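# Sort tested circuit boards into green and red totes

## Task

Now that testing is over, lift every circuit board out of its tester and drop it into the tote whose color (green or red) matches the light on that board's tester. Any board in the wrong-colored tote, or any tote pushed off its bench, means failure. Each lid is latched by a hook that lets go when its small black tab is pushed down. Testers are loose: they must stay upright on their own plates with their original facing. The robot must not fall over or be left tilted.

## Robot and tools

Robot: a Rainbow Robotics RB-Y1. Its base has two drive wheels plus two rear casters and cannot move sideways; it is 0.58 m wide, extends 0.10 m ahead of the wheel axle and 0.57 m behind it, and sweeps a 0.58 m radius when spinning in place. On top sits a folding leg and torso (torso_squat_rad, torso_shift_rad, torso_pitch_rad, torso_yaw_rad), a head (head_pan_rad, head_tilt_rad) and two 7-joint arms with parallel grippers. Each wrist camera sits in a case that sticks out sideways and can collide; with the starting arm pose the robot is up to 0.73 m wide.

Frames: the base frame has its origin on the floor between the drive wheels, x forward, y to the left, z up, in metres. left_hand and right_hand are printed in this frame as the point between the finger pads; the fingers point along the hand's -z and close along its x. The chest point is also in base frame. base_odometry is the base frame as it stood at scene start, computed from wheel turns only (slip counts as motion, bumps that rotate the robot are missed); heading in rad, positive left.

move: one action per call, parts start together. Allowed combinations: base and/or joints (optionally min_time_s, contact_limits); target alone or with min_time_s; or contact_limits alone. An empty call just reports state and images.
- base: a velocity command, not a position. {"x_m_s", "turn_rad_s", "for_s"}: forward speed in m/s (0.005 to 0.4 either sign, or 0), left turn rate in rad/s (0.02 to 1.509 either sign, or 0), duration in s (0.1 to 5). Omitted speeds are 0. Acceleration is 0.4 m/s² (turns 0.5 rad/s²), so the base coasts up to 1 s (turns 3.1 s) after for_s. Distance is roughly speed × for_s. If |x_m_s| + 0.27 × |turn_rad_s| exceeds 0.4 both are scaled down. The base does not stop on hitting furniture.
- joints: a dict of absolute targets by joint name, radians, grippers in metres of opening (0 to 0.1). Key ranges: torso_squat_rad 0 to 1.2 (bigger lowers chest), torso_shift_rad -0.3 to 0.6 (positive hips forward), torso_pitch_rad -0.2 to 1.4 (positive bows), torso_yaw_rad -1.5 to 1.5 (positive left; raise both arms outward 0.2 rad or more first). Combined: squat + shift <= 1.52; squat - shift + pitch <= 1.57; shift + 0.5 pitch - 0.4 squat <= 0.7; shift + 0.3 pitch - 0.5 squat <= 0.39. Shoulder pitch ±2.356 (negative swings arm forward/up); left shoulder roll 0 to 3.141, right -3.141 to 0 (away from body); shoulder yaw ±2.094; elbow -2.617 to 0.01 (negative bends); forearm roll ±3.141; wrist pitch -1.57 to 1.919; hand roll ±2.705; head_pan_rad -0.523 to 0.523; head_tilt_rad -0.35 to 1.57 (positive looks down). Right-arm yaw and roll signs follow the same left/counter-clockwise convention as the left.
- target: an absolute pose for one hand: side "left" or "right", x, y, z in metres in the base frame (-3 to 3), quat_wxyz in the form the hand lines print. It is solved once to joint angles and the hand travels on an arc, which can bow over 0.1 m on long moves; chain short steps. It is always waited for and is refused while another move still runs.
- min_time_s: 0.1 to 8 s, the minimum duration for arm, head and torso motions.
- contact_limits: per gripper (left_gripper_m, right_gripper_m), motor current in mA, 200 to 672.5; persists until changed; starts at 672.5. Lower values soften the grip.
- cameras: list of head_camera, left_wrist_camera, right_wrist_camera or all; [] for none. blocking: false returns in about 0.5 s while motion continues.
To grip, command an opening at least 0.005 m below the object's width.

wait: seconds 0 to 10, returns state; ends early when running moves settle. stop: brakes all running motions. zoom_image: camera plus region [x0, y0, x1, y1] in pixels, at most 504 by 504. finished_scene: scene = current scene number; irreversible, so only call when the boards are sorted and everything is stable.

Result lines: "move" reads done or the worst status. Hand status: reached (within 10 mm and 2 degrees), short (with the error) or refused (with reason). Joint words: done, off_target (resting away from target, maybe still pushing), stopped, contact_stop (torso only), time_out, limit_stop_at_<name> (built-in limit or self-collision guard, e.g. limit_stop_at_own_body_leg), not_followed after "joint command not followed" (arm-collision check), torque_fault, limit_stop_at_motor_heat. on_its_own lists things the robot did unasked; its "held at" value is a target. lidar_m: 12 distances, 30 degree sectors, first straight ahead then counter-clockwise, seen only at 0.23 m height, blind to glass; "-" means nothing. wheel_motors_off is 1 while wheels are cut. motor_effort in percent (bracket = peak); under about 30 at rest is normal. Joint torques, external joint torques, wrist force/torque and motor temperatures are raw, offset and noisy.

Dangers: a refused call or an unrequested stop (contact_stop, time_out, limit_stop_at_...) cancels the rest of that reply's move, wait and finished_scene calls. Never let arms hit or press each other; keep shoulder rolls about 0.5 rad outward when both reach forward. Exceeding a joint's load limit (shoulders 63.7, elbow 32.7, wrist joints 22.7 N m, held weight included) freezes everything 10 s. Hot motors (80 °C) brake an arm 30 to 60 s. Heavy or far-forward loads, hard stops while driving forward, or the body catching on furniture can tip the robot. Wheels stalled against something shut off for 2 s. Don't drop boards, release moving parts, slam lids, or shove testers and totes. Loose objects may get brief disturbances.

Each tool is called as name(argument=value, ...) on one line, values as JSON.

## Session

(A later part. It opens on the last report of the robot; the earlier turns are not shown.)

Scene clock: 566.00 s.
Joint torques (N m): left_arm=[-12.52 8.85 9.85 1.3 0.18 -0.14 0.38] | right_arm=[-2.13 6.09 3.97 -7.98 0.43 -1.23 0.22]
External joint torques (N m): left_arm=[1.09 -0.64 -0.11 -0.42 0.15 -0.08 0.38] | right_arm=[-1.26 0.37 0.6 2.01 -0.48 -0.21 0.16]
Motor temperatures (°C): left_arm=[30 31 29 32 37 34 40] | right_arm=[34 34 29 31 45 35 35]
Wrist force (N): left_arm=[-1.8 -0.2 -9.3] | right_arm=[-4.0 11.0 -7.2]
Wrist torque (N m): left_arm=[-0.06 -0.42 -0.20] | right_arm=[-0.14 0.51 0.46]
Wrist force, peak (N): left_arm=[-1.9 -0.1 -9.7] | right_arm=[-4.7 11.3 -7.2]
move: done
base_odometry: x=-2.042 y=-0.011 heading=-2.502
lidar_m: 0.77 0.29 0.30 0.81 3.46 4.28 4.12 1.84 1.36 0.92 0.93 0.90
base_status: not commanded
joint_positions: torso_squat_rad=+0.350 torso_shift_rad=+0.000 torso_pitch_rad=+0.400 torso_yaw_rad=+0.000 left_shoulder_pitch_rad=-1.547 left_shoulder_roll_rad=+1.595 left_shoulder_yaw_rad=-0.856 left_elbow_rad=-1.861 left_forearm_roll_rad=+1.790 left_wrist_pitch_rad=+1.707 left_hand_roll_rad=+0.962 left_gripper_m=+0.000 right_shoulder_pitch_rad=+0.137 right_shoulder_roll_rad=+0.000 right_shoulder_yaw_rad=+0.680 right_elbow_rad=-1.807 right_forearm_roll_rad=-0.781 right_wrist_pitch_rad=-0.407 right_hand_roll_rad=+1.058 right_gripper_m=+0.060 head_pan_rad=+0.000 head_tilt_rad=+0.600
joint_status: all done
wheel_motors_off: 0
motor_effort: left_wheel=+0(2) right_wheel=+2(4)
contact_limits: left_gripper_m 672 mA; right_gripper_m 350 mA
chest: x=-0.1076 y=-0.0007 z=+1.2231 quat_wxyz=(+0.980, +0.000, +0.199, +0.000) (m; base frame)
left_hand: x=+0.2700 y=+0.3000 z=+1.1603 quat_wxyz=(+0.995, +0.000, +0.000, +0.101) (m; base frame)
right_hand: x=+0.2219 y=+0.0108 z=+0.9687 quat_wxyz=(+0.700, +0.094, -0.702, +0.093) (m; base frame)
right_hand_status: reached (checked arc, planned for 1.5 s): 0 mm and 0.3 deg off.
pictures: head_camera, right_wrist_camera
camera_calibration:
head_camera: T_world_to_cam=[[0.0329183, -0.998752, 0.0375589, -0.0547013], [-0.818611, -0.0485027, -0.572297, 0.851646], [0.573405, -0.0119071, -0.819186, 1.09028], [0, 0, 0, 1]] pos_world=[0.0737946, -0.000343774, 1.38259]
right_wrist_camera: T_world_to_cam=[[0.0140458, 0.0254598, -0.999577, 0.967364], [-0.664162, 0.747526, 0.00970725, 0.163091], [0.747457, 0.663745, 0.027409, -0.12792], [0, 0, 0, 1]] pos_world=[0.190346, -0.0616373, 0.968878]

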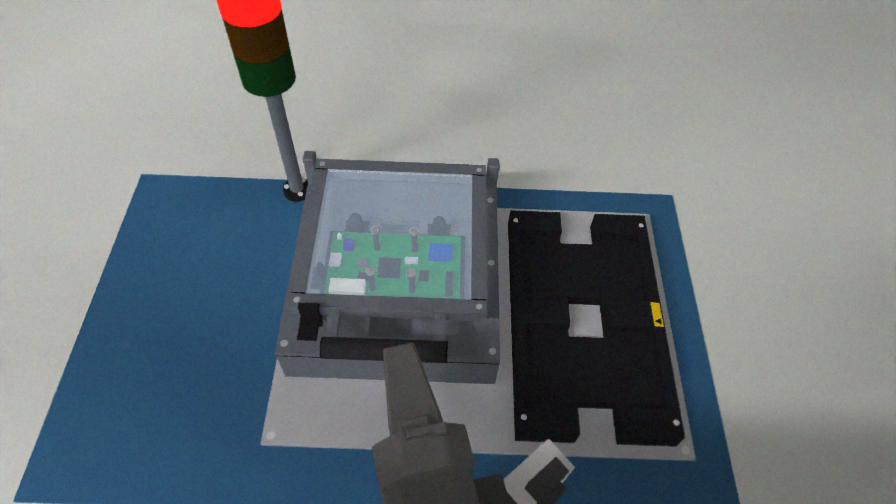

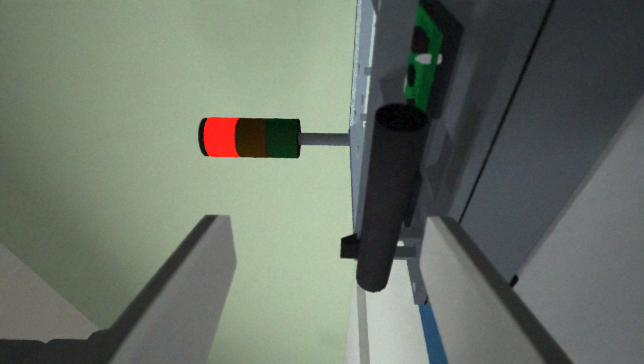

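move(target={"side":"right","x":0.267,"y":0.023,"z":0.967,"quat_wxyz":[0.701,0.0923,-0.701,0.0923]}, min_time_s=1.5, cameras=["right_wrist_camera"])

move(target={"side":"left","x":0.25,"y":0.15,"z":1.06,"quat_wxyz":[0.976,-0.1285,-0.172,0.023]}, min_time_s=2.5, cameras=["head_camera"])

move(target={"side":"left","x":0.278,"y":0.115,"z":0.985,"quat_wxyz":[0.976,-0.1285,-0.172,0.023]}, min_time_s=2, cameras=["head_camera","left_wrist_camera"])

Scene clock: 577.83 s.
Joint torques (N m): left_arm=[-12.77 8.71 9.85 1.34 0.18 -0.12 0.3] | right_arm=[-5.1 8.12 0.61 -8.41 0.52 -1.03 0.27]
External joint torques (N m): left_arm=[0.83 -0.77 -0.11 -0.38 0.15 -0.07 0.3] | right_arm=[-1.03 1.58 -1.76 1.96 -0.46 -0.33 0.21]
Motor temperatures (°C): left_arm=[30 31 29 32 37 34 40] | right_arm=[34 34 29 31 45 35 35]
Wrist force (N): left_arm=[-1.9 0.1 -9.2] | right_arm=[-4.4 11.0 -6.8]
Wrist torque (N m): left_arm=[-0.08 -0.41 -0.19] | right_arm=[-0.15 0.43 0.46]
Wrist force, peak (N): left_arm=[-2.1 0.1 -9.7] | right_arm=[-14.4 10.7 0.8]
move: done
base_odometry: x=-2.042 y=-0.011 heading=-2.502
lidar_m: 0.78 0.29 0.30 0.81 3.46 4.28 4.12 1.86 1.37 0.91 0.94 0.90
base_status: not commanded
joint_positions: torso_squat_rad=+0.350 torso_shift_rad=+0.000 torso_pitch_rad=+0.400 torso_yaw_rad=+0.000 left_shoulder_pitch_rad=-1.547 left_shoulder_roll_rad=+1.595 left_shoulder_yaw_rad=-0.856 left_elbow_rad=-1.861 left_forearm_roll_rad=+1.790 left_wrist_pitch_rad=+1.707 left_hand_roll_rad=+0.962 left_gripper_m=+0.000 right_shoulder_pitch_rad=-0.062 right_shoulder_roll_rad=+0.000 right_shoulder_yaw_rad=+0.656 right_elbow_rad=-1.703 right_forearm_roll_rad=-1.034 right_wrist_pitch_rad=-0.428 right_hand_roll_rad=+1.223 right_gripper_m=+0.060 head_pan_rad=+0.000 head_tilt_rad=+0.600
joint_status: all done
wheel_motors_off: 0
motor_effort: left_wheel=+0(2) right_wheel=+2(4)
contact_limits: left_gripper_m 672 mA; right_gripper_m 350 mA
chest: x=-0.1076 y=-0.0007 z=+1.2231 quat_wxyz=(+0.980, +0.000, +0.199, +0.000) (m; base frame)
left_hand: x=+0.2701 y=+0.3000 z=+1.1602 quat_wxyz=(+0.995, +0.000, +0.000, +0.101) (m; base frame)
right_hand: x=+0.2664 y=+0.0227 z=+0.9664 quat_wxyz=(+0.697, +0.097, -0.704, +0.096) (m; base frame)
right_hand_status: reached (checked arc, planned for 1.5 s): 1 mm and 0.8 deg off.
pictures: right_wrist_camera
camera_calibration:
right_wrist_camera: T_world_to_cam=[[0.019352, 0.0263354, -0.999466, 0.962557], [-0.669038, 0.743198, 0.00662875, 0.188188], [0.742976, 0.668553, 0.0320017, -0.172301], [0, 0, 0, 1]] pos_world=[0.235293, -0.0500183, 0.966309]

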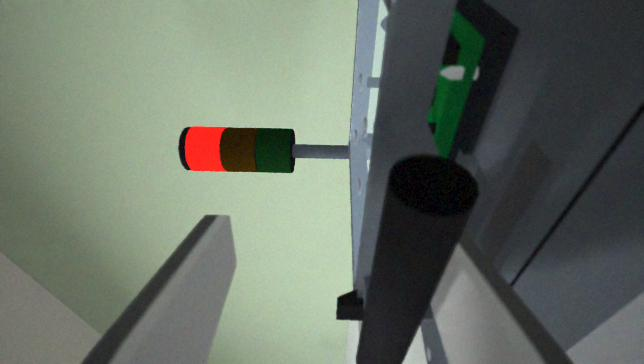

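Scene clock: 580.67 s.
Joint torques (N m): left_arm=[-10.21 6.51 7.92 -0.95 -0.4 -0.81 0.38] | right_arm=[-5.26 8.14 0.86 -8.36 0.4 -1 0.42]
External joint torques (N m): left_arm=[1.94 -1.84 -1.2 -0.34 0.08 -0.2 0.4] | right_arm=[-1.19 1.61 -1.51 2 -0.58 -0.29 0.36]
Motor temperatures (°C): left_arm=[30 31 29 32 37 34 40] | right_arm=[34 34 29 32 45 35 35]
Wrist force (N): left_arm=[-3.6 1.8 -8.3] | right_arm=[-4.3 11.1 -6.9]
Wrist torque (N m): left_arm=[-0.18 -0.47 -0.14] | right_arm=[-0.14 0.46 0.46]
Wrist force, peak (N): left_arm=[-2.3 0.4 -9.8] | right_arm=[-4.8 11.1 -7.3]
move: done
base_odometry: x=-2.042 y=-0.011 heading=-2.502
lidar_m: 0.78 0.29 0.30 0.81 3.46 4.27 4.11 1.84 1.37 0.92 0.94 0.90
base_status: not commanded
joint_positions: torso_squat_rad=+0.350 torso_shift_rad=+0.000 torso_pitch_rad=+0.400 torso_yaw_rad=+0.000 left_shoulder_pitch_rad=-1.324 left_shoulder_roll_rad=+1.456 left_shoulder_yaw_rad=-0.970 left_elbow_rad=-2.407 left_forearm_roll_rad=+1.178 left_wrist_pitch_rad=+1.152 left_hand_roll_rad=+1.467 left_gripper_m=+0.000 right_shoulder_pitch_rad=-0.062 right_shoulder_roll_rad=+0.000 right_shoulder_yaw_rad=+0.656 right_elbow_rad=-1.703 right_forearm_roll_rad=-1.034 right_wrist_pitch_rad=-0.428 right_hand_roll_rad=+1.223 right_gripper_m=+0.060 head_pan_rad=+0.000 head_tilt_rad=+0.600
joint_status: all done
wheel_motors_off: 0
motor_effort: left_wheel=-1(2) right_wheel=+3(3)
contact_limits: left_gripper_m 672 mA; right_gripper_m 350 mA
chest: x=-0.1076 y=-0.0007 z=+1.2231 quat_wxyz=(+0.980, +0.000, +0.199, +0.000) (m; base frame)
left_hand: x=+0.2503 y=+0.1501 z=+1.0604 quat_wxyz=(+0.976, -0.129, -0.172, +0.023) (m; base frame)
left_hand_status: reached (checked arc, planned for 2.5 s): 0 mm and 0.1 deg off.
right_hand: x=+0.2664 y=+0.0227 z=+0.9664 quat_wxyz=(+0.697, +0.097, -0.704, +0.096) (m; base frame)
pictures: head_camera
camera_calibration:
head_camera: T_world_to_cam=[[0.0329216, -0.998752, 0.0375518, -0.0546951], [-0.818672, -0.0485, -0.572209, 0.85155], [0.573317, -0.0119046, -0.819247, 1.09032], [0, 0, 0, 1]] pos_world=[0.0738424, -0.00034687, 1.38256]

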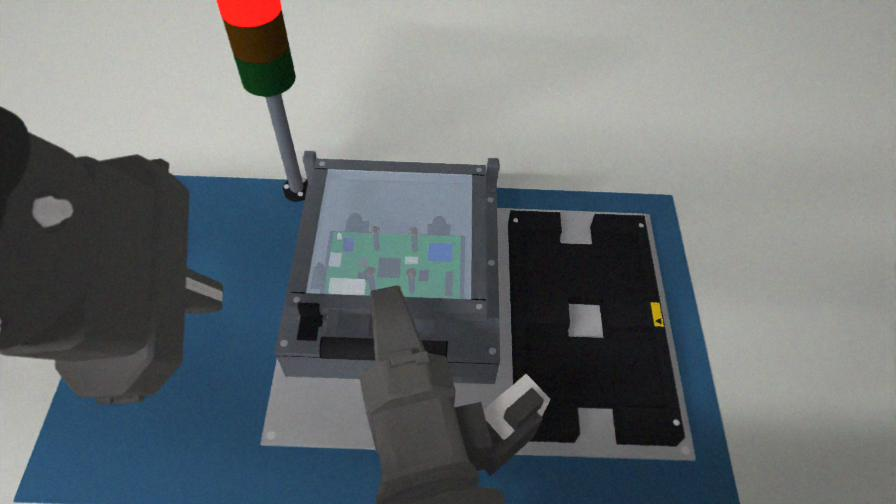

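Scene clock: 583.00 s.
Joint torques (N m): left_arm=[-13.1 6.29 9.21 -0.53 -1.12 -0.94 0.51] | right_arm=[-4.93 8.28 0.97 -8.72 0.37 -0.97 0.39]
External joint torques (N m): left_arm=[1.24 -1.56 -0.43 2.29 -0.63 -0.33 0.53] | right_arm=[-0.85 1.74 -1.4 1.64 -0.61 -0.26 0.33]
Motor temperatures (°C): left_arm=[30 31 29 32 37 34 40] | right_arm=[34 34 29 32 45 35 35]
Wrist force (N): left_arm=[-8.2 1.8 -3.2] | right_arm=[-4.2 10.8 -6.8]
Wrist torque (N m): left_arm=[-0.17 -0.39 -0.20] | right_arm=[-0.12 0.48 0.46]
Wrist force, peak (N): left_arm=[-6.3 2.4 -7.8] | right_arm=[-4.5 11.3 -7.0]
move: done
base_odometry: x=-2.042 y=-0.011 heading=-2.502
lidar_m: 0.78 0.29 0.30 0.80 3.46 4.27 4.11 1.84 1.37 0.92 0.94 0.90
base_status: not commanded
joint_positions: torso_squat_rad=+0.350 torso_shift_rad=+0.000 torso_pitch_rad=+0.400 torso_yaw_rad=+0.000 left_shoulder_pitch_rad=-1.260 left_shoulder_roll_rad=+1.186 left_shoulder_yaw_rad=-1.097 left_elbow_rad=-2.197 left_forearm_roll_rad=+0.926 left_wrist_pitch_rad=+1.138 left_hand_roll_rad=+1.482 left_gripper_m=+0.000 right_shoulder_pitch_rad=-0.062 right_shoulder_roll_rad=+0.000 right_shoulder_yaw_rad=+0.656 right_elbow_rad=-1.703 right_forearm_roll_rad=-1.034 right_wrist_pitch_rad=-0.428 right_hand_roll_rad=+1.223 right_gripper_m=+0.060 head_pan_rad=+0.000 head_tilt_rad=+0.600
joint_status: all done
wheel_motors_off: 0
motor_effort: left_wheel=+0(3) right_wheel=+2(4)
contact_limits: left_gripper_m 672 mA; right_gripper_m 350 mA
chest: x=-0.1077 y=-0.0007 z=+1.2231 quat_wxyz=(+0.980, +0.000, +0.199, +0.000) (m; base frame)
left_hand: x=+0.2778 y=+0.1150 z=+0.9853 quat_wxyz=(+0.976, -0.129, -0.172, +0.023) (m; base frame)
left_hand_status: reached (checked arc, planned for 2.0 s): 0 mm and 0.0 deg off.
right_hand: x=+0.2664 y=+0.0227 z=+0.9664 quat_wxyz=(+0.697, +0.097, -0.704, +0.096) (m; base frame)
pictures: head_camera, left_wrist_camera
camera_calibration:
head_camera: T_world_to_cam=[[0.0329424, -0.998752, 0.0375396, -0.054678], [-0.818609, -0.0485113, -0.572299, 0.851626], [0.573405, -0.0118774, -0.819186, 1.0903], [0, 0, 0, 1]] pos_world=[0.0737681, -0.000346381, 1.38259]
left_wrist_camera: T_world_to_cam=[[0.943692, 0.100747, 0.315113, -0.58559], [-0.148533, -0.722076, 0.675681, -0.507157], [0.295608, -0.684439, -0.666453, 0.722284], [0, 0, 0, 1]] pos_world=[0.263774, 0.187149, 1.00857]

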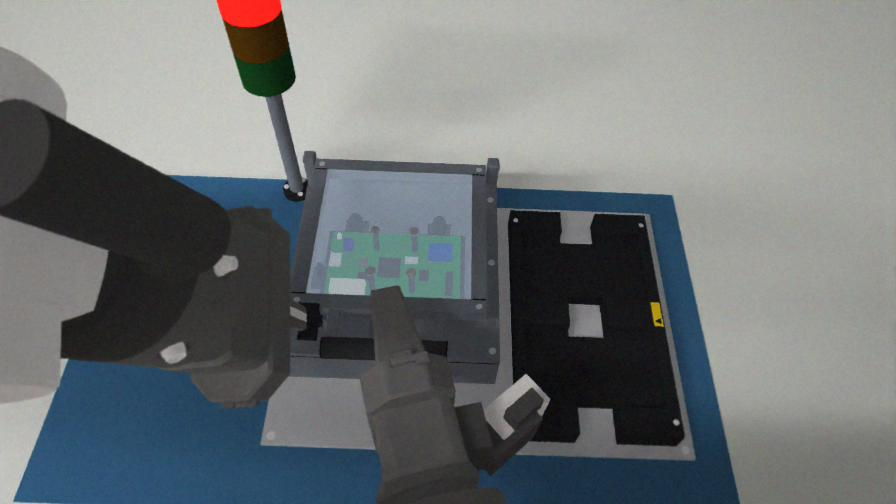

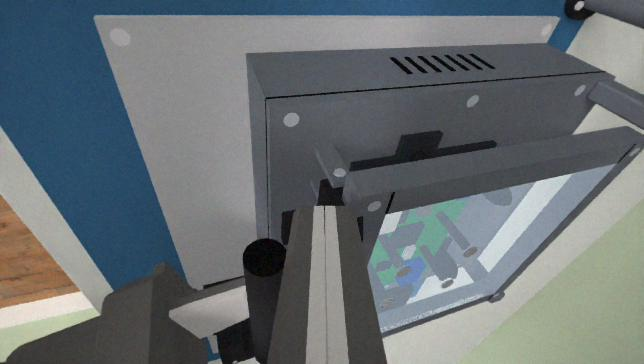

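move(target={"side":"left","x":0.278,"y":0.1135,"z":0.977,"quat_wxyz":[0.976,-0.1285,-0.172,0.023]}, min_time_s=0.8, cameras=[])

move(target={"side":"left","x":0.278,"y":0.1135,"z":0.972,"quat_wxyz":[0.976,-0.1285,-0.172,0.023]}, min_time_s=0.8, cameras=["head_camera","left_wrist_camera","right_wrist_camera"])

Scene clock: 591.03 s.
Joint torques (N m): left_arm=[-10.97 4.77 6.62 2.24 -1.76 -1.41 0.55] | right_arm=[-4.78 8.18 1.03 -8.72 0.42 -0.92 0.36]
External joint torques (N m): left_arm=[3.4 -3.03 -3.01 5.22 -1.27 -0.8 0.58] | right_arm=[-0.69 1.64 -1.33 1.65 -0.55 -0.21 0.3]
Motor temperatures (°C): left_arm=[30 31 29 32 37 34 40] | right_arm=[34 34 28 32 45 35 35]
Wrist force (N): left_arm=[-9.8 3.9 16.0] | right_arm=[-4.5 10.8 -6.9]
Wrist torque (N m): left_arm=[-0.15 -0.24 -0.28] | right_arm=[-0.11 0.44 0.48]
Wrist force, peak (N): left_arm=[-9.6 3.7 19.8] | right_arm=[-4.9 11.4 -6.8]
move: done
base_odometry: x=-2.042 y=-0.011 heading=-2.502
lidar_m: 0.77 0.29 0.30 0.81 3.46 4.28 4.11 1.84 1.37 0.92 0.93 0.91
base_status: not commanded
joint_positions: torso_squat_rad=+0.350 torso_shift_rad=+0.000 torso_pitch_rad=+0.399 torso_yaw_rad=+0.000 left_shoulder_pitch_rad=-1.249 left_shoulder_roll_rad=+1.170 left_shoulder_yaw_rad=-1.108 left_elbow_rad=-2.184 left_forearm_roll_rad=+0.902 left_wrist_pitch_rad=+1.129 left_hand_roll_rad=+1.484 left_gripper_m=+0.000 right_shoulder_pitch_rad=-0.062 right_shoulder_roll_rad=+0.000 right_shoulder_yaw_rad=+0.656 right_elbow_rad=-1.703 right_forearm_roll_rad=-1.034 right_wrist_pitch_rad=-0.428 right_hand_roll_rad=+1.223 right_gripper_m=+0.060 head_pan_rad=+0.000 head_tilt_rad=+0.600
joint_status: all done
wheel_motors_off: 0
motor_effort: left_wheel=+0(2) right_wheel=+3(4)
contact_limits: left_gripper_m 672 mA; right_gripper_m 350 mA
chest: x=-0.1079 y=-0.0007 z=+1.2231 quat_wxyz=(+0.980, +0.000, +0.198, +0.000) (m; base frame)
left_hand: x=+0.2777 y=+0.1135 z=+0.9781 quat_wxyz=(+0.976, -0.129, -0.173, +0.023) (m; base frame)
left_hand_status: reached (checked arc, planned for 0.8 s): 1 mm and 0.1 deg off.
right_hand: x=+0.2662 y=+0.0227 z=+0.9667 quat_wxyz=(+0.697, +0.097, -0.704, +0.096) (m; base frame)
pictures: none
No camera images: "cameras" was empty.

Scene clock: 592.17 s.
Joint torques (N m): left_arm=[-14.93 6.8 11.3 10.57 -6.35 -2.36 -0.05] | right_arm=[-4.68 8.08 0.99 -8.58 0.51 -0.94 0.36]
External joint torques (N m): left_arm=[-0.57 -0.99 1.7 13.66 -5.87 -1.75 -0.03] | right_arm=[-0.57 1.53 -1.37 1.79 -0.47 -0.23 0.3]
Motor temperatures (°C): left_arm=[30 31 29 32 37 34 40] | right_arm=[34 34 28 32 45 35 35]
Wrist force (N): left_arm=[-32.2 5.2 39.7] | right_arm=[-4.4 10.8 -6.9]
Wrist torque (N m): left_arm=[-0.10 0.40 -0.46] | right_arm=[-0.13 0.42 0.47]
Wrist force, peak (N): left_arm=[-30.7 5.2 43.8] | right_arm=[-4.5 11.2 -7.1]
move: done
base_odometry: x=-2.042 y=-0.011 heading=-2.502
lidar_m: 0.78 0.28 0.29 0.81 3.46 4.28 4.11 1.84 1.36 0.92 0.93 0.90
base_status: not commanded
joint_positions: torso_squat_rad=+0.350 torso_shift_rad=-0.001 torso_pitch_rad=+0.398 torso_yaw_rad=+0.000 left_shoulder_pitch_rad=-1.239 left_shoulder_roll_rad=+1.162 left_shoulder_yaw_rad=-1.116 left_elbow_rad=-2.176 left_forearm_roll_rad=+0.890 left_wrist_pitch_rad=+1.121 left_hand_roll_rad=+1.483 left_gripper_m=+0.000 right_shoulder_pitch_rad=-0.062 right_shoulder_roll_rad=+0.000 right_shoulder_yaw_rad=+0.656 right_elbow_rad=-1.703 right_forearm_roll_rad=-1.034 right_wrist_pitch_rad=-0.428 right_hand_roll_rad=+1.223 right_gripper_m=+0.060 head_pan_rad=+0.000 head_tilt_rad=+0.600
joint_status: all done
wheel_motors_off: 0
motor_effort: left_wheel=+7(7) right_wheel=+3(5)
contact_limits: left_gripper_m 672 mA; right_gripper_m 350 mA
chest: x=-0.1086 y=-0.0007 z=+1.2232 quat_wxyz=(+0.980, +0.000, +0.198, +0.000) (m; base frame)
left_hand: x=+0.2761 y=+0.1130 z=+0.9726 quat_wxyz=(+0.976, -0.129, -0.171, +0.022) (m; base frame)
left_hand_status: reached (checked arc, planned for 0.8 s): 2 mm and 0.2 deg off.
right_hand: x=+0.2658 y=+0.0228 z=+0.9671 quat_wxyz=(+0.697, +0.097, -0.704, +0.096) (m; base frame)
pictures: head_camera, left_wrist_camera, right_wrist_camera
camera_calibration:
head_camera: T_world_to_cam=[[0.0331818, -0.998747, 0.0374661, -0.0545351], [-0.817731, -0.0486831, -0.573538, 0.852557], [0.574643, -0.0116062, -0.818322, 1.09002], [0, 0, 0, 1]] pos_world=[0.0725998, -0.000310636, 1.383]
left_wrist_camera: T_world_to_cam=[[0.94442, 0.0988749, 0.313519, -0.578176], [-0.149009, -0.721346, 0.676355, -0.500866], [0.29303, -0.68548, -0.666521, 0.713862], [0, 0, 0, 1]] pos_world=[0.262224, 0.185208, 0.995836]
right_wrist_camera: T_world_to_cam=[[0.021008, 0.0264732, -0.999429, 0.962853], [-0.669278, 0.742991, 0.0056124, 0.188747], [0.742715, 0.668777, 0.0333266, -0.173243], [0, 0, 0, 1]] pos_world=[0.234767, -0.0498665, 0.967017]

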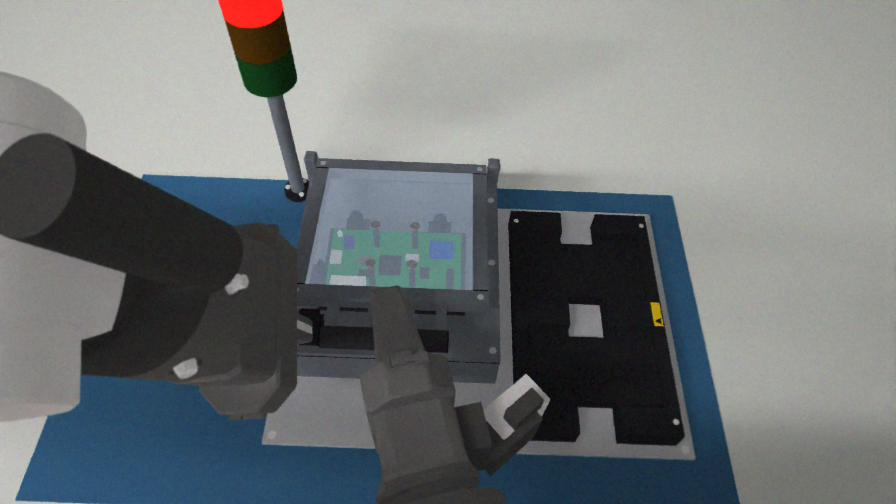

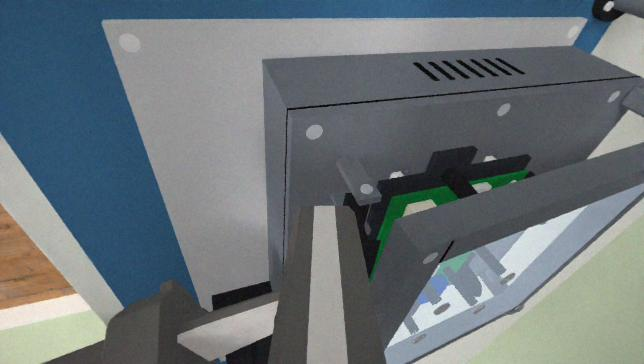

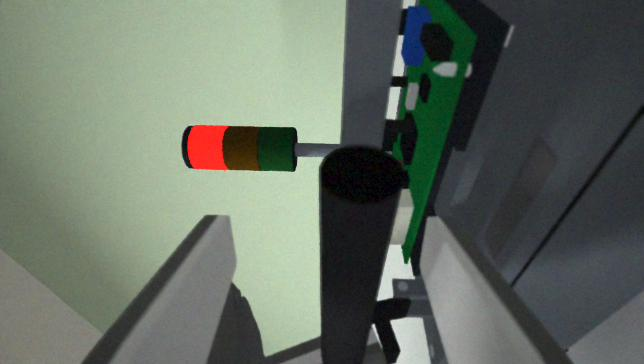

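move(joints={"right_gripper_m":0.005}, cameras=[])

move(target={"side":"left","x":0.27,"y":0.14,"z":1.05,"quat_wxyz":[0.976,-0.1285,-0.172,0.023]}, min_time_s=1.5, cameras=[])

move(target={"side":"left","x":0.27,"y":0.3,"z":1.15,"quat_wxyz":[0.995,0,0,0.101]}, min_time_s=1.5, cameras=["head_camera"])

Scene clock: 615.73 s.
Joint torques (N m): left_arm=[-15.45 7.32 11.59 10.46 -6.51 -2.31 0.08] | right_arm=[-4.76 8.16 1.24 -10.1 0.89 -1.01 0.4]
External joint torques (N m): left_arm=[-1.09 -0.46 1.99 13.56 -6.03 -1.7 0.1] | right_arm=[-0.66 1.62 -1.12 0.27 -0.09 -0.3 0.34]
Motor temperatures (°C): left_arm=[30 31 30 32 38 34 40] | right_arm=[34 34 28 32 45 35 35]
Wrist force (N): left_arm=[-33.2 5.4 40.4] | right_arm=[-8.5 10.4 -10.0]
Wrist torque (N m): left_arm=[-0.13 0.44 -0.50] | right_arm=[-0.12 0.37 0.36]
Wrist force, peak (N): left_arm=[-34.0 5.6 41.0] | right_arm=[-10.8 11.1 -10.5]
move: off_target
base_odometry: x=-2.042 y=-0.011 heading=-2.502
lidar_m: 0.77 0.29 0.30 0.81 3.45 4.28 4.11 1.84 1.37 0.92 0.93 0.91
base_status: not commanded
joint_positions: torso_squat_rad=+0.350 torso_shift_rad=-0.001 torso_pitch_rad=+0.398 torso_yaw_rad=+0.000 left_shoulder_pitch_rad=-1.239 left_shoulder_roll_rad=+1.162 left_shoulder_yaw_rad=-1.116 left_elbow_rad=-2.176 left_forearm_roll_rad=+0.890 left_wrist_pitch_rad=+1.121 left_hand_roll_rad=+1.483 left_gripper_m=+0.000 right_shoulder_pitch_rad=-0.062 right_shoulder_roll_rad=+0.000 right_shoulder_yaw_rad=+0.656 right_elbow_rad=-1.703 right_forearm_roll_rad=-1.034 right_wrist_pitch_rad=-0.428 right_hand_roll_rad=+1.223 right_gripper_m=+0.015 head_pan_rad=+0.000 head_tilt_rad=+0.600
joint_status: right_gripper_m off_target (ended at +0.015, target +0.005)
wheel_motors_off: 0
motor_effort: left_wheel=+7(7) right_wheel=+5(5)
contact_limits: left_gripper_m 672 mA; right_gripper_m 350 mA
chest: x=-0.1086 y=-0.0007 z=+1.2232 quat_wxyz=(+0.980, +0.000, +0.198, +0.000) (m; base frame)
left_hand: x=+0.2760 y=+0.1130 z=+0.9725 quat_wxyz=(+0.977, -0.129, -0.171, +0.022) (m; base frame)
right_hand: x=+0.2658 y=+0.0228 z=+0.9669 quat_wxyz=(+0.697, +0.097, -0.704, +0.096) (m; base frame)
pictures: none
No camera images: "cameras" was empty.

Scene clock: 617.57 s.
Joint torques (N m): left_arm=[-13.44 9.01 10.58 -1.51 -0.17 -0.3 -0.21] | right_arm=[-5.84 8.2 -1.46 -8.87 0.41 -1.1 0.29]
External joint torques (N m): left_arm=[-0.06 0.7 0.96 -0.52 0.31 0.33 -0.18] | right_arm=[-1.76 1.65 -3.83 1.49 -0.56 -0.39 0.23]
Motor temperatures (°C): left_arm=[30 31 30 32 38 34 40] | right_arm=[34 34 28 32 45 35 35]
Wrist force (N): left_arm=[-3.6 2.4 -9.0] | right_arm=[-0.7 13.7 15.2]
Wrist torque (N m): left_arm=[-0.23 -0.49 -0.19] | right_arm=[-0.10 0.26 0.39]
Wrist force, peak (N): left_arm=[-33.5 5.7 38.5] | right_arm=[4.0 14.3 20.4]
move: done
base_odometry: x=-2.042 y=-0.010 heading=-2.502
lidar_m: 0.79 0.29 0.31 0.81 3.47 4.27 4.12 1.84 1.37 0.92 0.94 0.91
base_status: not commanded
joint_positions: torso_squat_rad=+0.350 torso_shift_rad=+0.000 torso_pitch_rad=+0.399 torso_yaw_rad=+0.000 left_shoulder_pitch_rad=-1.336 left_shoulder_roll_rad=+1.367 left_shoulder_yaw_rad=-0.991 left_elbow_rad=-2.309 left_forearm_roll_rad=+1.153 left_wrist_pitch_rad=+1.167 left_hand_roll_rad=+1.435 left_gripper_m=+0.000 right_shoulder_pitch_rad=-0.062 right_shoulder_roll_rad=+0.000 right_shoulder_yaw_rad=+0.656 right_elbow_rad=-1.703 right_forearm_roll_rad=-1.034 right_wrist_pitch_rad=-0.428 right_hand_roll_rad=+1.223 right_gripper_m=+0.015 head_pan_rad=+0.000 head_tilt_rad=+0.600
joint_status: all done
wheel_motors_off: 0
motor_effort: left_wheel=+7(8) right_wheel=+5(6)
contact_limits: left_gripper_m 672 mA; right_gripper_m 350 mA
chest: x=-0.1080 y=-0.0007 z=+1.2231 quat_wxyz=(+0.980, +0.000, +0.198, +0.000) (m; base frame)
left_hand: x=+0.2704 y=+0.1398 z=+1.0494 quat_wxyz=(+0.976, -0.129, -0.172, +0.023) (m; base frame)
left_hand_status: reached (checked arc, planned for 1.5 s): 1 mm and 0.1 deg off.
right_hand: x=+0.2660 y=+0.0229 z=+0.9666 quat_wxyz=(+0.697, +0.097, -0.704, +0.096) (m; base frame)
pictures: none
No camera images: "cameras" was empty.

Scene clock: 619.40 s.
Joint torques (N m): left_arm=[-13.25 9.66 10.72 2.39 0.24 0.13 0.01] | right_arm=[-6.03 8.31 -1.45 -9 0.43 -1.01 0.33]
External joint torques (N m): left_arm=[0.28 0.13 0.71 0.67 0.21 0.19 0.01] | right_arm=[-1.95 1.77 -3.82 1.36 -0.54 -0.3 0.27]
Motor temperatures (°C): left_arm=[30 31 30 32 38 34 40] | right_arm=[34 34 28 32 45 35 35]
Wrist force (N): left_arm=[-1.8 0.5 -9.3] | right_arm=[1.3 13.4 15.2]
Wrist torque (N m): left_arm=[-0.12 -0.41 -0.19] | right_arm=[-0.13 0.30 0.36]
Wrist force, peak (N): left_arm=[-4.1 2.0 -9.0] | right_arm=[2.3 12.9 18.4]
move: done
base_odometry: x=-2.042 y=-0.010 heading=-2.502
lidar_m: 0.78 0.29 0.31 0.81 3.46 4.28 4.11 1.85 1.36 0.92 0.92 0.90
base_status: not commanded
joint_positions: torso_squat_rad=+0.350 torso_shift_rad=+0.000 torso_pitch_rad=+0.399 torso_yaw_rad=+0.000 left_shoulder_pitch_rad=-1.540 left_shoulder_roll_rad=+1.603 left_shoulder_yaw_rad=-0.888 left_elbow_rad=-1.877 left_forearm_roll_rad=+1.783 left_wrist_pitch_rad=+1.666 left_hand_roll_rad=+0.962 left_gripper_m=+0.000 right_shoulder_pitch_rad=-0.062 right_shoulder_roll_rad=+0.000 right_shoulder_yaw_rad=+0.656 right_elbow_rad=-1.703 right_forearm_roll_rad=-1.034 right_wrist_pitch_rad=-0.428 right_hand_roll_rad=+1.223 right_gripper_m=+0.015 head_pan_rad=+0.000 head_tilt_rad=+0.600
joint_status: all done
wheel_motors_off: 0
motor_effort: left_wheel=+7(9) right_wheel=+5(7)
contact_limits: left_gripper_m 672 mA; right_gripper_m 350 mA
chest: x=-0.1080 y=-0.0007 z=+1.2231 quat_wxyz=(+0.980, +0.000, +0.198, +0.000) (m; base frame)
left_hand: x=+0.2694 y=+0.2997 z=+1.1499 quat_wxyz=(+0.995, -0.001, -0.001, +0.101) (m; base frame)
left_hand_status: reached (checked arc, planned for 1.5 s): 1 mm and 0.1 deg off.
right_hand: x=+0.2660 y=+0.0229 z=+0.9666 quat_wxyz=(+0.697, +0.097, -0.704, +0.096) (m; base frame)
pictures: head_camera
camera_calibration:
head_camera: T_world_to_cam=[[0.032925, -0.998754, 0.0375079, -0.054661], [-0.818288, -0.0484856, -0.57276, 0.851947], [0.573865, -0.0118342, -0.818864, 1.0902], [0, 0, 0, 1]] pos_world=[0.0733074, -0.000384032, 1.38274]

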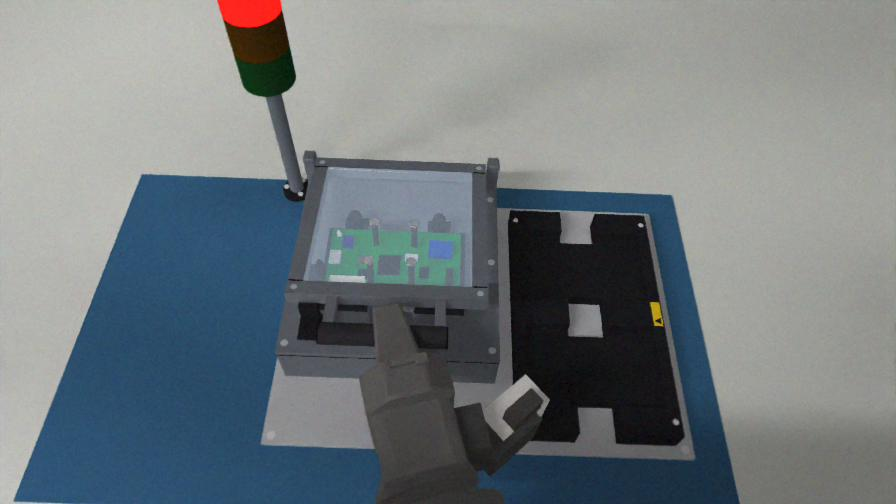

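move(target={"side":"right","x":0.272,"y":0.023,"z":1.02,"quat_wxyz":[0.701,0.0923,-0.701,0.0923]}, min_time_s=2, cameras=["head_camera"])

move(target={"side":"right","x":0.308,"y":0.023,"z":1.085,"quat_wxyz":[0.701,0.0923,-0.701,0.0923]}, min_time_s=2, cameras=["head_camera"])

Scene clock: 627.10 s.
Joint torques (N m): left_arm=[-13.08 9.65 10.64 2.5 0.22 0.06 0.02] | right_arm=[-4.52 7.98 8 -13.37 1.48 2.45 0.48]
External joint torques (N m): left_arm=[0.45 0.11 0.63 0.79 0.18 0.12 0.02] | right_arm=[-0.33 1.25 5.48 -2.7 0.61 2.09 0.42]
Motor temperatures (°C): left_arm=[30 31 30 32 38 34 40] | right_arm=[34 34 28 32 45 35 35]
Wrist force (N): left_arm=[-2.1 0.8 -9.6] | right_arm=[-16.0 4.2 -17.4]
Wrist torque (N m): left_arm=[-0.15 -0.45 -0.19] | right_arm=[-0.22 0.64 0.31]
Wrist force, peak (N): left_arm=[-1.9 0.4 -9.8] | right_arm=[-16.4 12.2 -22.9]
move: done
base_odometry: x=-2.042 y=-0.011 heading=-2.502
lidar_m: 0.78 0.29 0.31 0.82 3.45 4.27 4.11 1.85 1.35 0.91 0.93 0.89
base_status: not commanded
joint_positions: torso_squat_rad=+0.350 torso_shift_rad=+0.000 torso_pitch_rad=+0.400 torso_yaw_rad=+0.000 left_shoulder_pitch_rad=-1.540 left_shoulder_roll_rad=+1.603 left_shoulder_yaw_rad=-0.888 left_elbow_rad=-1.877 left_forearm_roll_rad=+1.783 left_wrist_pitch_rad=+1.666 left_hand_roll_rad=+0.962 left_gripper_m=+0.000 right_shoulder_pitch_rad=-0.051 right_shoulder_roll_rad=+0.000 right_shoulder_yaw_rad=+0.690 right_elbow_rad=-1.917 right_forearm_roll_rad=-1.503 right_wrist_pitch_rad=-0.404 right_hand_roll_rad=+1.746 right_gripper_m=+0.015 head_pan_rad=+0.000 head_tilt_rad=+0.600
joint_status: all done
wheel_motors_off: 0
motor_effort: left_wheel=+2(8) right_wheel=+1(7)
contact_limits: left_gripper_m 672 mA; right_gripper_m 350 mA
chest: x=-0.1073 y=-0.0007 z=+1.2230 quat_wxyz=(+0.980, +0.000, +0.199, +0.000) (m; base frame)
left_hand: x=+0.2701 y=+0.2997 z=+1.1494 quat_wxyz=(+0.995, -0.001, +0.000, +0.101) (m; base frame)
right_hand: x=+0.2727 y=+0.0225 z=+1.0186 quat_wxyz=(+0.700, +0.092, -0.702, +0.092) (m; base frame)
right_hand_status: reached (checked arc, planned for 2.0 s): 2 mm and 0.2 deg off.
pictures: head_camera
camera_calibration:
head_camera: T_world_to_cam=[[0.0329499, -0.998753, 0.0374983, -0.054652], [-0.818939, -0.048487, -0.571828, 0.851304], [0.572934, -0.0118671, -0.819516, 1.09038], [0, 0, 0, 1]] pos_world=[0.0742498, -0.000367036, 1.38244]

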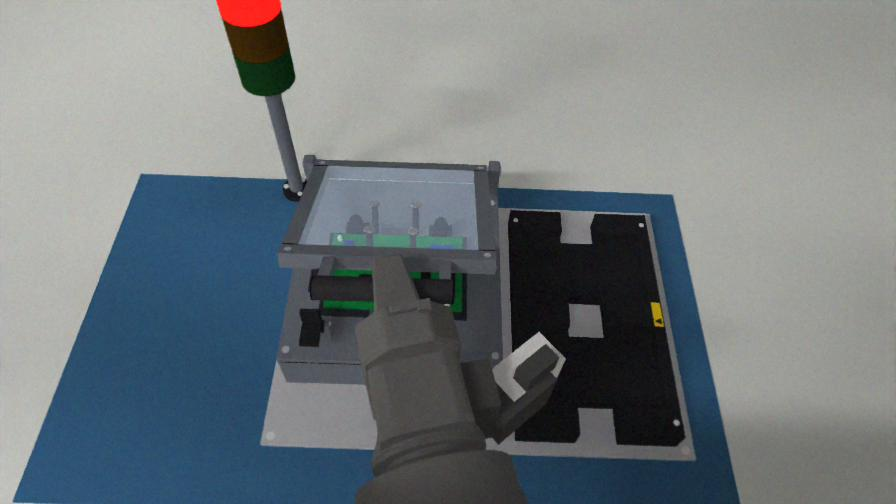

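Scene clock: 629.43 s.
Joint torques (N m): left_arm=[-13.24 9.49 10.79 2.31 0.1 0.11 0] | right_arm=[-12.82 7.87 2.38 -16.59 2.11 3.87 0.52]
External joint torques (N m): left_arm=[0.29 -0.05 0.78 0.61 0.07 0.17 0] | right_arm=[-5.73 1.3 1.28 -5.91 1.28 2.51 0.46]
Motor temperatures (°C): left_arm=[30 31 30 32 38 34 40] | right_arm=[34 34 28 32 45 35 35]
Wrist force (N): left_arm=[-1.8 0.8 -9.4] | right_arm=[-20.6 12.4 -16.5]
Wrist torque (N m): left_arm=[-0.15 -0.42 -0.18] | right_arm=[-0.29 0.72 0.20]
Wrist force, peak (N): left_arm=[-2.2 0.9 -9.7] | right_arm=[-21.1 12.7 -16.4]
move: done
base_odometry: x=-2.042 y=-0.011 heading=-2.502
lidar_m: 0.78 0.28 0.31 0.81 3.45 4.27 4.11 1.84 1.37 0.92 0.93 0.90
base_status: not commanded
joint_positions: torso_squat_rad=+0.350 torso_shift_rad=+0.000 torso_pitch_rad=+0.400 torso_yaw_rad=+0.000 left_shoulder_pitch_rad=-1.540 left_shoulder_roll_rad=+1.603 left_shoulder_yaw_rad=-0.888 left_elbow_rad=-1.877 left_forearm_roll_rad=+1.783 left_wrist_pitch_rad=+1.666 left_hand_roll_rad=+0.962 left_gripper_m=+0.000 right_shoulder_pitch_rad=-0.245 right_shoulder_roll_rad=-0.029 right_shoulder_yaw_rad=+0.685 right_elbow_rad=-2.073 right_forearm_roll_rad=-2.083 right_wrist_pitch_rad=-0.581 right_hand_roll_rad=+2.282 right_gripper_m=+0.015 head_pan_rad=+0.000 head_tilt_rad=+0.600
joint_status: all done
wheel_motors_off: 0
motor_effort: left_wheel=+1(4) right_wheel=+2(5)
contact_limits: left_gripper_m 672 mA; right_gripper_m 350 mA
chest: x=-0.1073 y=-0.0008 z=+1.2230 quat_wxyz=(+0.980, +0.000, +0.199, +0.000) (m; base frame)
left_hand: x=+0.2701 y=+0.2997 z=+1.1494 quat_wxyz=(+0.995, -0.001, +0.000, +0.101) (m; base frame)
right_hand: x=+0.3077 y=+0.0230 z=+1.0832 quat_wxyz=(+0.701, +0.092, -0.701, +0.092) (m; base frame)
right_hand_status: reached (checked arc, planned for 2.0 s): 2 mm and 0.1 deg off.
pictures: head_camera
camera_calibration:
head_camera: T_world_to_cam=[[0.0329266, -0.998756, 0.0374349, -0.0546161], [-0.818983, -0.0484307, -0.571771, 0.85123], [0.572873, -0.0118321, -0.819559, 1.09042], [0, 0, 0, 1]] pos_world=[0.0742705, -0.000420665, 1.38241]

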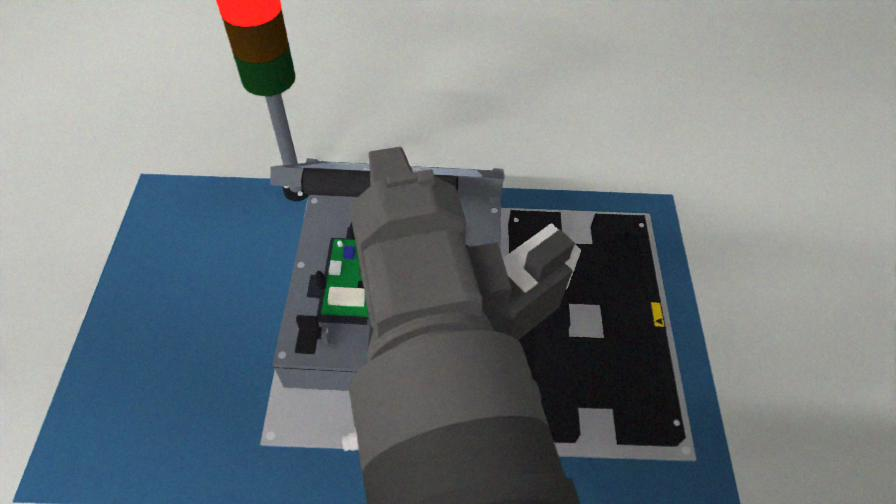

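move(target={"side":"right","x":0.355,"y":0.023,"z":1.119,"quat_wxyz":[0.701,0.0923,-0.701,0.0923]}, min_time_s=2, cameras=["head_camera"])

Scene clock: 639.00 s.
Joint torques (N m): left_arm=[-13.21 9.5 10.67 2.39 0.19 0.08 -0.05] | right_arm=[-18.68 11.37 0.66 -15.59 1.52 5.27 0.59]
External joint torques (N m): left_arm=[0.32 -0.05 0.67 0.68 0.16 0.14 -0.05] | right_arm=[-8.11 5.5 0.79 -5.15 0.72 3.68 0.54]
Motor temperatures (°C): left_arm=[30 31 30 32 38 34 40] | right_arm=[34 34 28 33 45 35 35]
Wrist force (N): left_arm=[-2.0 0.3 -9.3] | right_arm=[-19.4 7.4 -8.7]
Wrist torque (N m): left_arm=[-0.12 -0.44 -0.19] | right_arm=[-0.32 0.72 0.22]
Wrist force, peak (N): left_arm=[-2.1 0.8 -9.9] | right_arm=[-21.0 12.7 -16.4]
move: done
base_odometry: x=-2.042 y=-0.011 heading=-2.502
lidar_m: 0.78 0.29 0.30 0.81 3.46 4.28 4.12 1.83 1.37 0.93 0.92 0.90
base_status: not commanded
joint_positions: torso_squat_rad=+0.350 torso_shift_rad=+0.000 torso_pitch_rad=+0.400 torso_yaw_rad=+0.000 left_shoulder_pitch_rad=-1.540 left_shoulder_roll_rad=+1.603 left_shoulder_yaw_rad=-0.888 left_elbow_rad=-1.877 left_forearm_roll_rad=+1.783 left_wrist_pitch_rad=+1.666 left_hand_roll_rad=+0.962 left_gripper_m=+0.000 right_shoulder_pitch_rad=-0.452 right_shoulder_roll_rad=-0.026 right_shoulder_yaw_rad=+0.585 right_elbow_rad=-2.047 right_forearm_roll_rad=-2.326 right_wrist_pitch_rad=-0.681 right_hand_roll_rad=+2.439 right_gripper_m=+0.015 head_pan_rad=+0.000 head_tilt_rad=+0.600
joint_status: all done
wheel_motors_off: 0
motor_effort: left_wheel=+2(3) right_wheel=+3(4)
contact_limits: left_gripper_m 672 mA; right_gripper_m 350 mA
chest: x=-0.1073 y=-0.0007 z=+1.2230 quat_wxyz=(+0.980, +0.000, +0.199, +0.000) (m; base frame)
left_hand: x=+0.2700 y=+0.2997 z=+1.1493 quat_wxyz=(+0.995, -0.001, +0.000, +0.101) (m; base frame)
right_hand: x=+0.3542 y=+0.0222 z=+1.1174 quat_wxyz=(+0.701, +0.091, -0.701, +0.091) (m; base frame)
right_hand_status: reached (checked arc, planned for 2.0 s): 2 mm and 0.2 deg off.
pictures: head_camera
camera_calibration:
head_camera: T_world_to_cam=[[0.0329319, -0.998755, 0.0374591, -0.0546345], [-0.818993, -0.0484487, -0.571755, 0.851198], [0.572858, -0.0118498, -0.819569, 1.09043], [0, 0, 0, 1]] pos_world=[0.0742617, -0.000405618, 1.38241]

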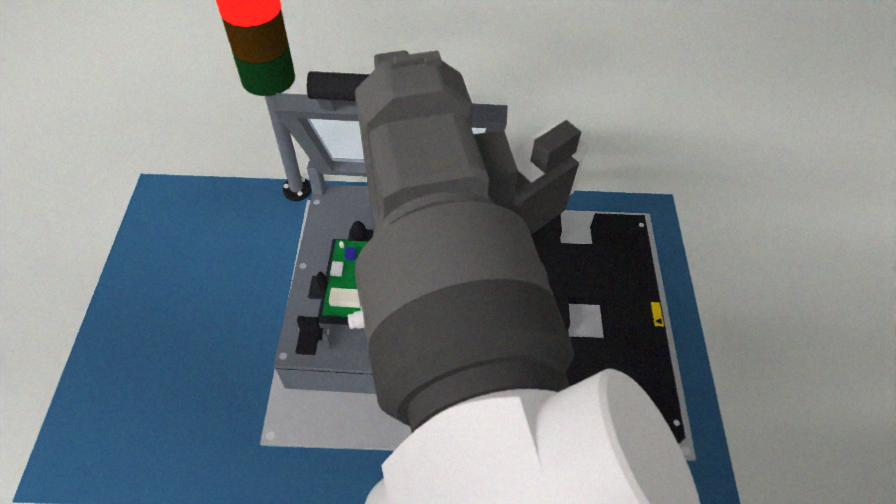

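move(target={"side":"right","x":0.43,"y":0.023,"z":1.135,"quat_wxyz":[0.701,0.0923,-0.701,0.0923]}, min_time_s=2.5, cameras=["head_camera"])

move(target={"side":"right","x":0.47,"y":0.023,"z":1.133,"quat_wxyz":[0.701,0.0923,-0.701,0.0923]}, min_time_s=2, cameras=["head_camera"])

Scene clock: 646.13 s.
Joint torques (N m): left_arm=[-13.14 9.39 10.81 2.36 0.16 0.1 -0.05] | right_arm=[-18.38 4.62 -0.33 -8.77 -0.16 3.24 0.5]
External joint torques (N m): left_arm=[0.39 -0.15 0.8 0.65 0.13 0.16 -0.05] | right_arm=[-2.87 0.88 1.18 1.64 -0.9 1.62 0.44]
Motor temperatures (°C): left_arm=[30 31 30 32 38 34 40] | right_arm=[34 34 28 33 45 36 35]
Wrist force (N): left_arm=[-2.0 0.7 -9.4] | right_arm=[-5.6 4.4 -1.0]
Wrist torque (N m): left_arm=[-0.16 -0.42 -0.19] | right_arm=[-0.24 0.70 0.35]
Wrist force, peak (N): left_arm=[-2.1 0.6 -9.8] | right_arm=[25.3 -1.8 10.0]
move: done
base_odometry: x=-2.042 y=-0.011 heading=-2.502
lidar_m: 0.77 0.29 0.30 0.81 3.47 4.28 4.12 1.85 1.37 0.92 0.93 0.91
base_status: not commanded
joint_positions: torso_squat_rad=+0.350 torso_shift_rad=+0.000 torso_pitch_rad=+0.400 torso_yaw_rad=+0.000 left_shoulder_pitch_rad=-1.540 left_shoulder_roll_rad=+1.603 left_shoulder_yaw_rad=-0.888 left_elbow_rad=-1.877 left_forearm_roll_rad=+1.783 left_wrist_pitch_rad=+1.666 left_hand_roll_rad=+0.962 left_gripper_m=+0.000 right_shoulder_pitch_rad=-0.720 right_shoulder_roll_rad=-0.041 right_shoulder_yaw_rad=+0.426 right_elbow_rad=-1.827 right_forearm_roll_rad=-2.501 right_wrist_pitch_rad=-0.664 right_hand_roll_rad=+2.463 right_gripper_m=+0.015 head_pan_rad=+0.000 head_tilt_rad=+0.600
joint_status: all done
wheel_motors_off: 0
motor_effort: left_wheel=+1(2) right_wheel=+4(5)
contact_limits: left_gripper_m 672 mA; right_gripper_m 350 mA
chest: x=-0.1077 y=-0.0010 z=+1.2231 quat_wxyz=(+0.980, +0.001, +0.199, +0.000) (m; base frame)
left_hand: x=+0.2697 y=+0.2994 z=+1.1498 quat_wxyz=(+0.995, +0.000, -0.001, +0.101) (m; base frame)
right_hand: x=+0.4295 y=+0.0222 z=+1.1351 quat_wxyz=(+0.701, +0.092, -0.701, +0.092) (m; base frame)
right_hand_status: reached (checked arc, planned for 2.5 s): 1 mm and 0.1 deg off.
pictures: head_camera
camera_calibration:
head_camera: T_world_to_cam=[[0.0326937, -0.998773, 0.0371952, -0.0545475], [-0.81857, -0.0481112, -0.572389, 0.851696], [0.573476, -0.0117334, -0.819138, 1.09027], [0, 0, 0, 1]] pos_world=[0.0737104, -0.00071181, 1.38261]

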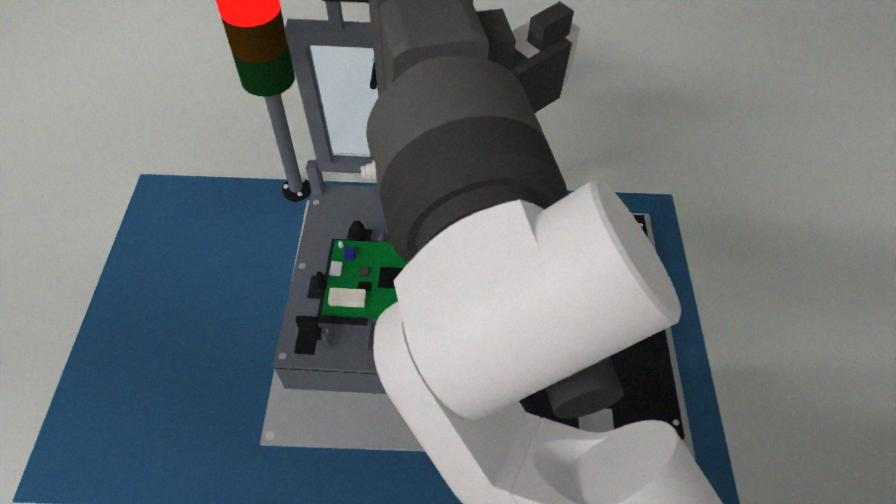

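Scene clock: 648.47 s.
Joint torques (N m): left_arm=[-13.23 9.53 10.71 2.25 0.28 0.12 0.07] | right_arm=[-19.99 2.02 -2.38 -9.35 0.45 2.67 0.01]
External joint torques (N m): left_arm=[0.3 -0.01 0.7 0.54 0.25 0.18 0.07] | right_arm=[-2.13 -0.39 -0.4 1.19 -0.27 1.1 -0.04]
Motor temperatures (°C): left_arm=[30 31 30 32 38 34 40] | right_arm=[34 34 28 33 45 36 35]
Wrist force (N): left_arm=[-2.0 0.9 -9.3] | right_arm=[-7.0 9.2 -2.5]
Wrist torque (N m): left_arm=[-0.18 -0.43 -0.18] | right_arm=[-0.24 0.63 0.13]
Wrist force, peak (N): left_arm=[-1.9 0.6 -9.9] | right_arm=[-26.1 12.6 -6.1]
move: done
base_odometry: x=-2.042 y=-0.011 heading=-2.502
lidar_m: 0.78 0.29 0.30 0.81 3.46 4.28 4.11 1.84 1.36 0.92 0.92 0.90
base_status: not commanded
joint_positions: torso_squat_rad=+0.350 torso_shift_rad=+0.000 torso_pitch_rad=+0.400 torso_yaw_rad=+0.000 left_shoulder_pitch_rad=-1.540 left_shoulder_roll_rad=+1.603 left_shoulder_yaw_rad=-0.888 left_elbow_rad=-1.877 left_forearm_roll_rad=+1.783 left_wrist_pitch_rad=+1.666 left_hand_roll_rad=+0.962 left_gripper_m=+0.000 right_shoulder_pitch_rad=-0.842 right_shoulder_roll_rad=-0.051 right_shoulder_yaw_rad=+0.361 right_elbow_rad=-1.653 right_forearm_roll_rad=-2.527 right_wrist_pitch_rad=-0.595 right_hand_roll_rad=+2.421 right_gripper_m=+0.015 head_pan_rad=+0.000 head_tilt_rad=+0.600
joint_status: all done
wheel_motors_off: 0
motor_effort: left_wheel=+1(2) right_wheel=+2(5)
contact_limits: left_gripper_m 672 mA; right_gripper_m 350 mA
chest: x=-0.1077 y=-0.0009 z=+1.2231 quat_wxyz=(+0.980, +0.001, +0.198, +0.000) (m; base frame)
left_hand: x=+0.2697 y=+0.2995 z=+1.1498 quat_wxyz=(+0.995, -0.001, -0.001, +0.101) (m; base frame)
right_hand: x=+0.4692 y=+0.0229 z=+1.1326 quat_wxyz=(+0.702, +0.092, -0.700, +0.092) (m; base frame)
right_hand_status: reached (checked arc, planned for 2.0 s): 1 mm and 0.1 deg off.
pictures: head_camera
camera_calibration:
head_camera: T_world_to_cam=[[0.032777, -0.998766, 0.0373105, -0.0545836], [-0.818559, -0.0482456, -0.572393, 0.851703], [0.573487, -0.0117795, -0.81913, 1.09027], [0, 0, 0, 1]] pos_world=[0.0737023, -0.000582441, 1.38262]

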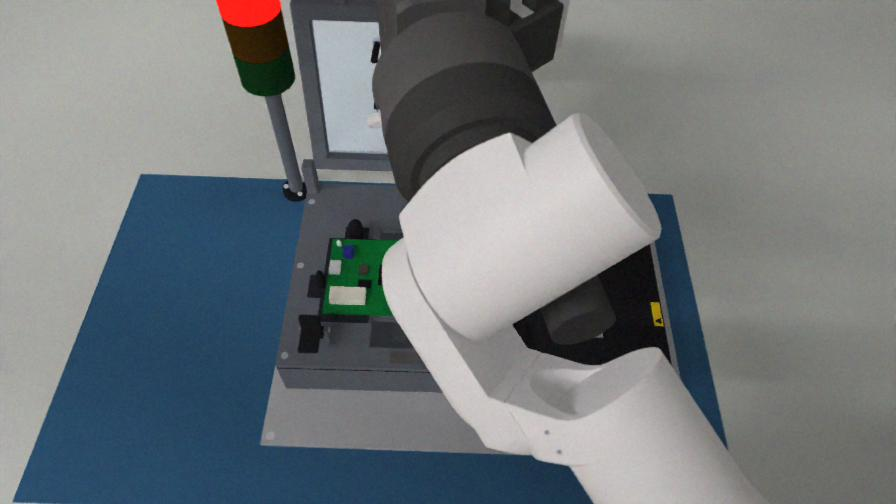

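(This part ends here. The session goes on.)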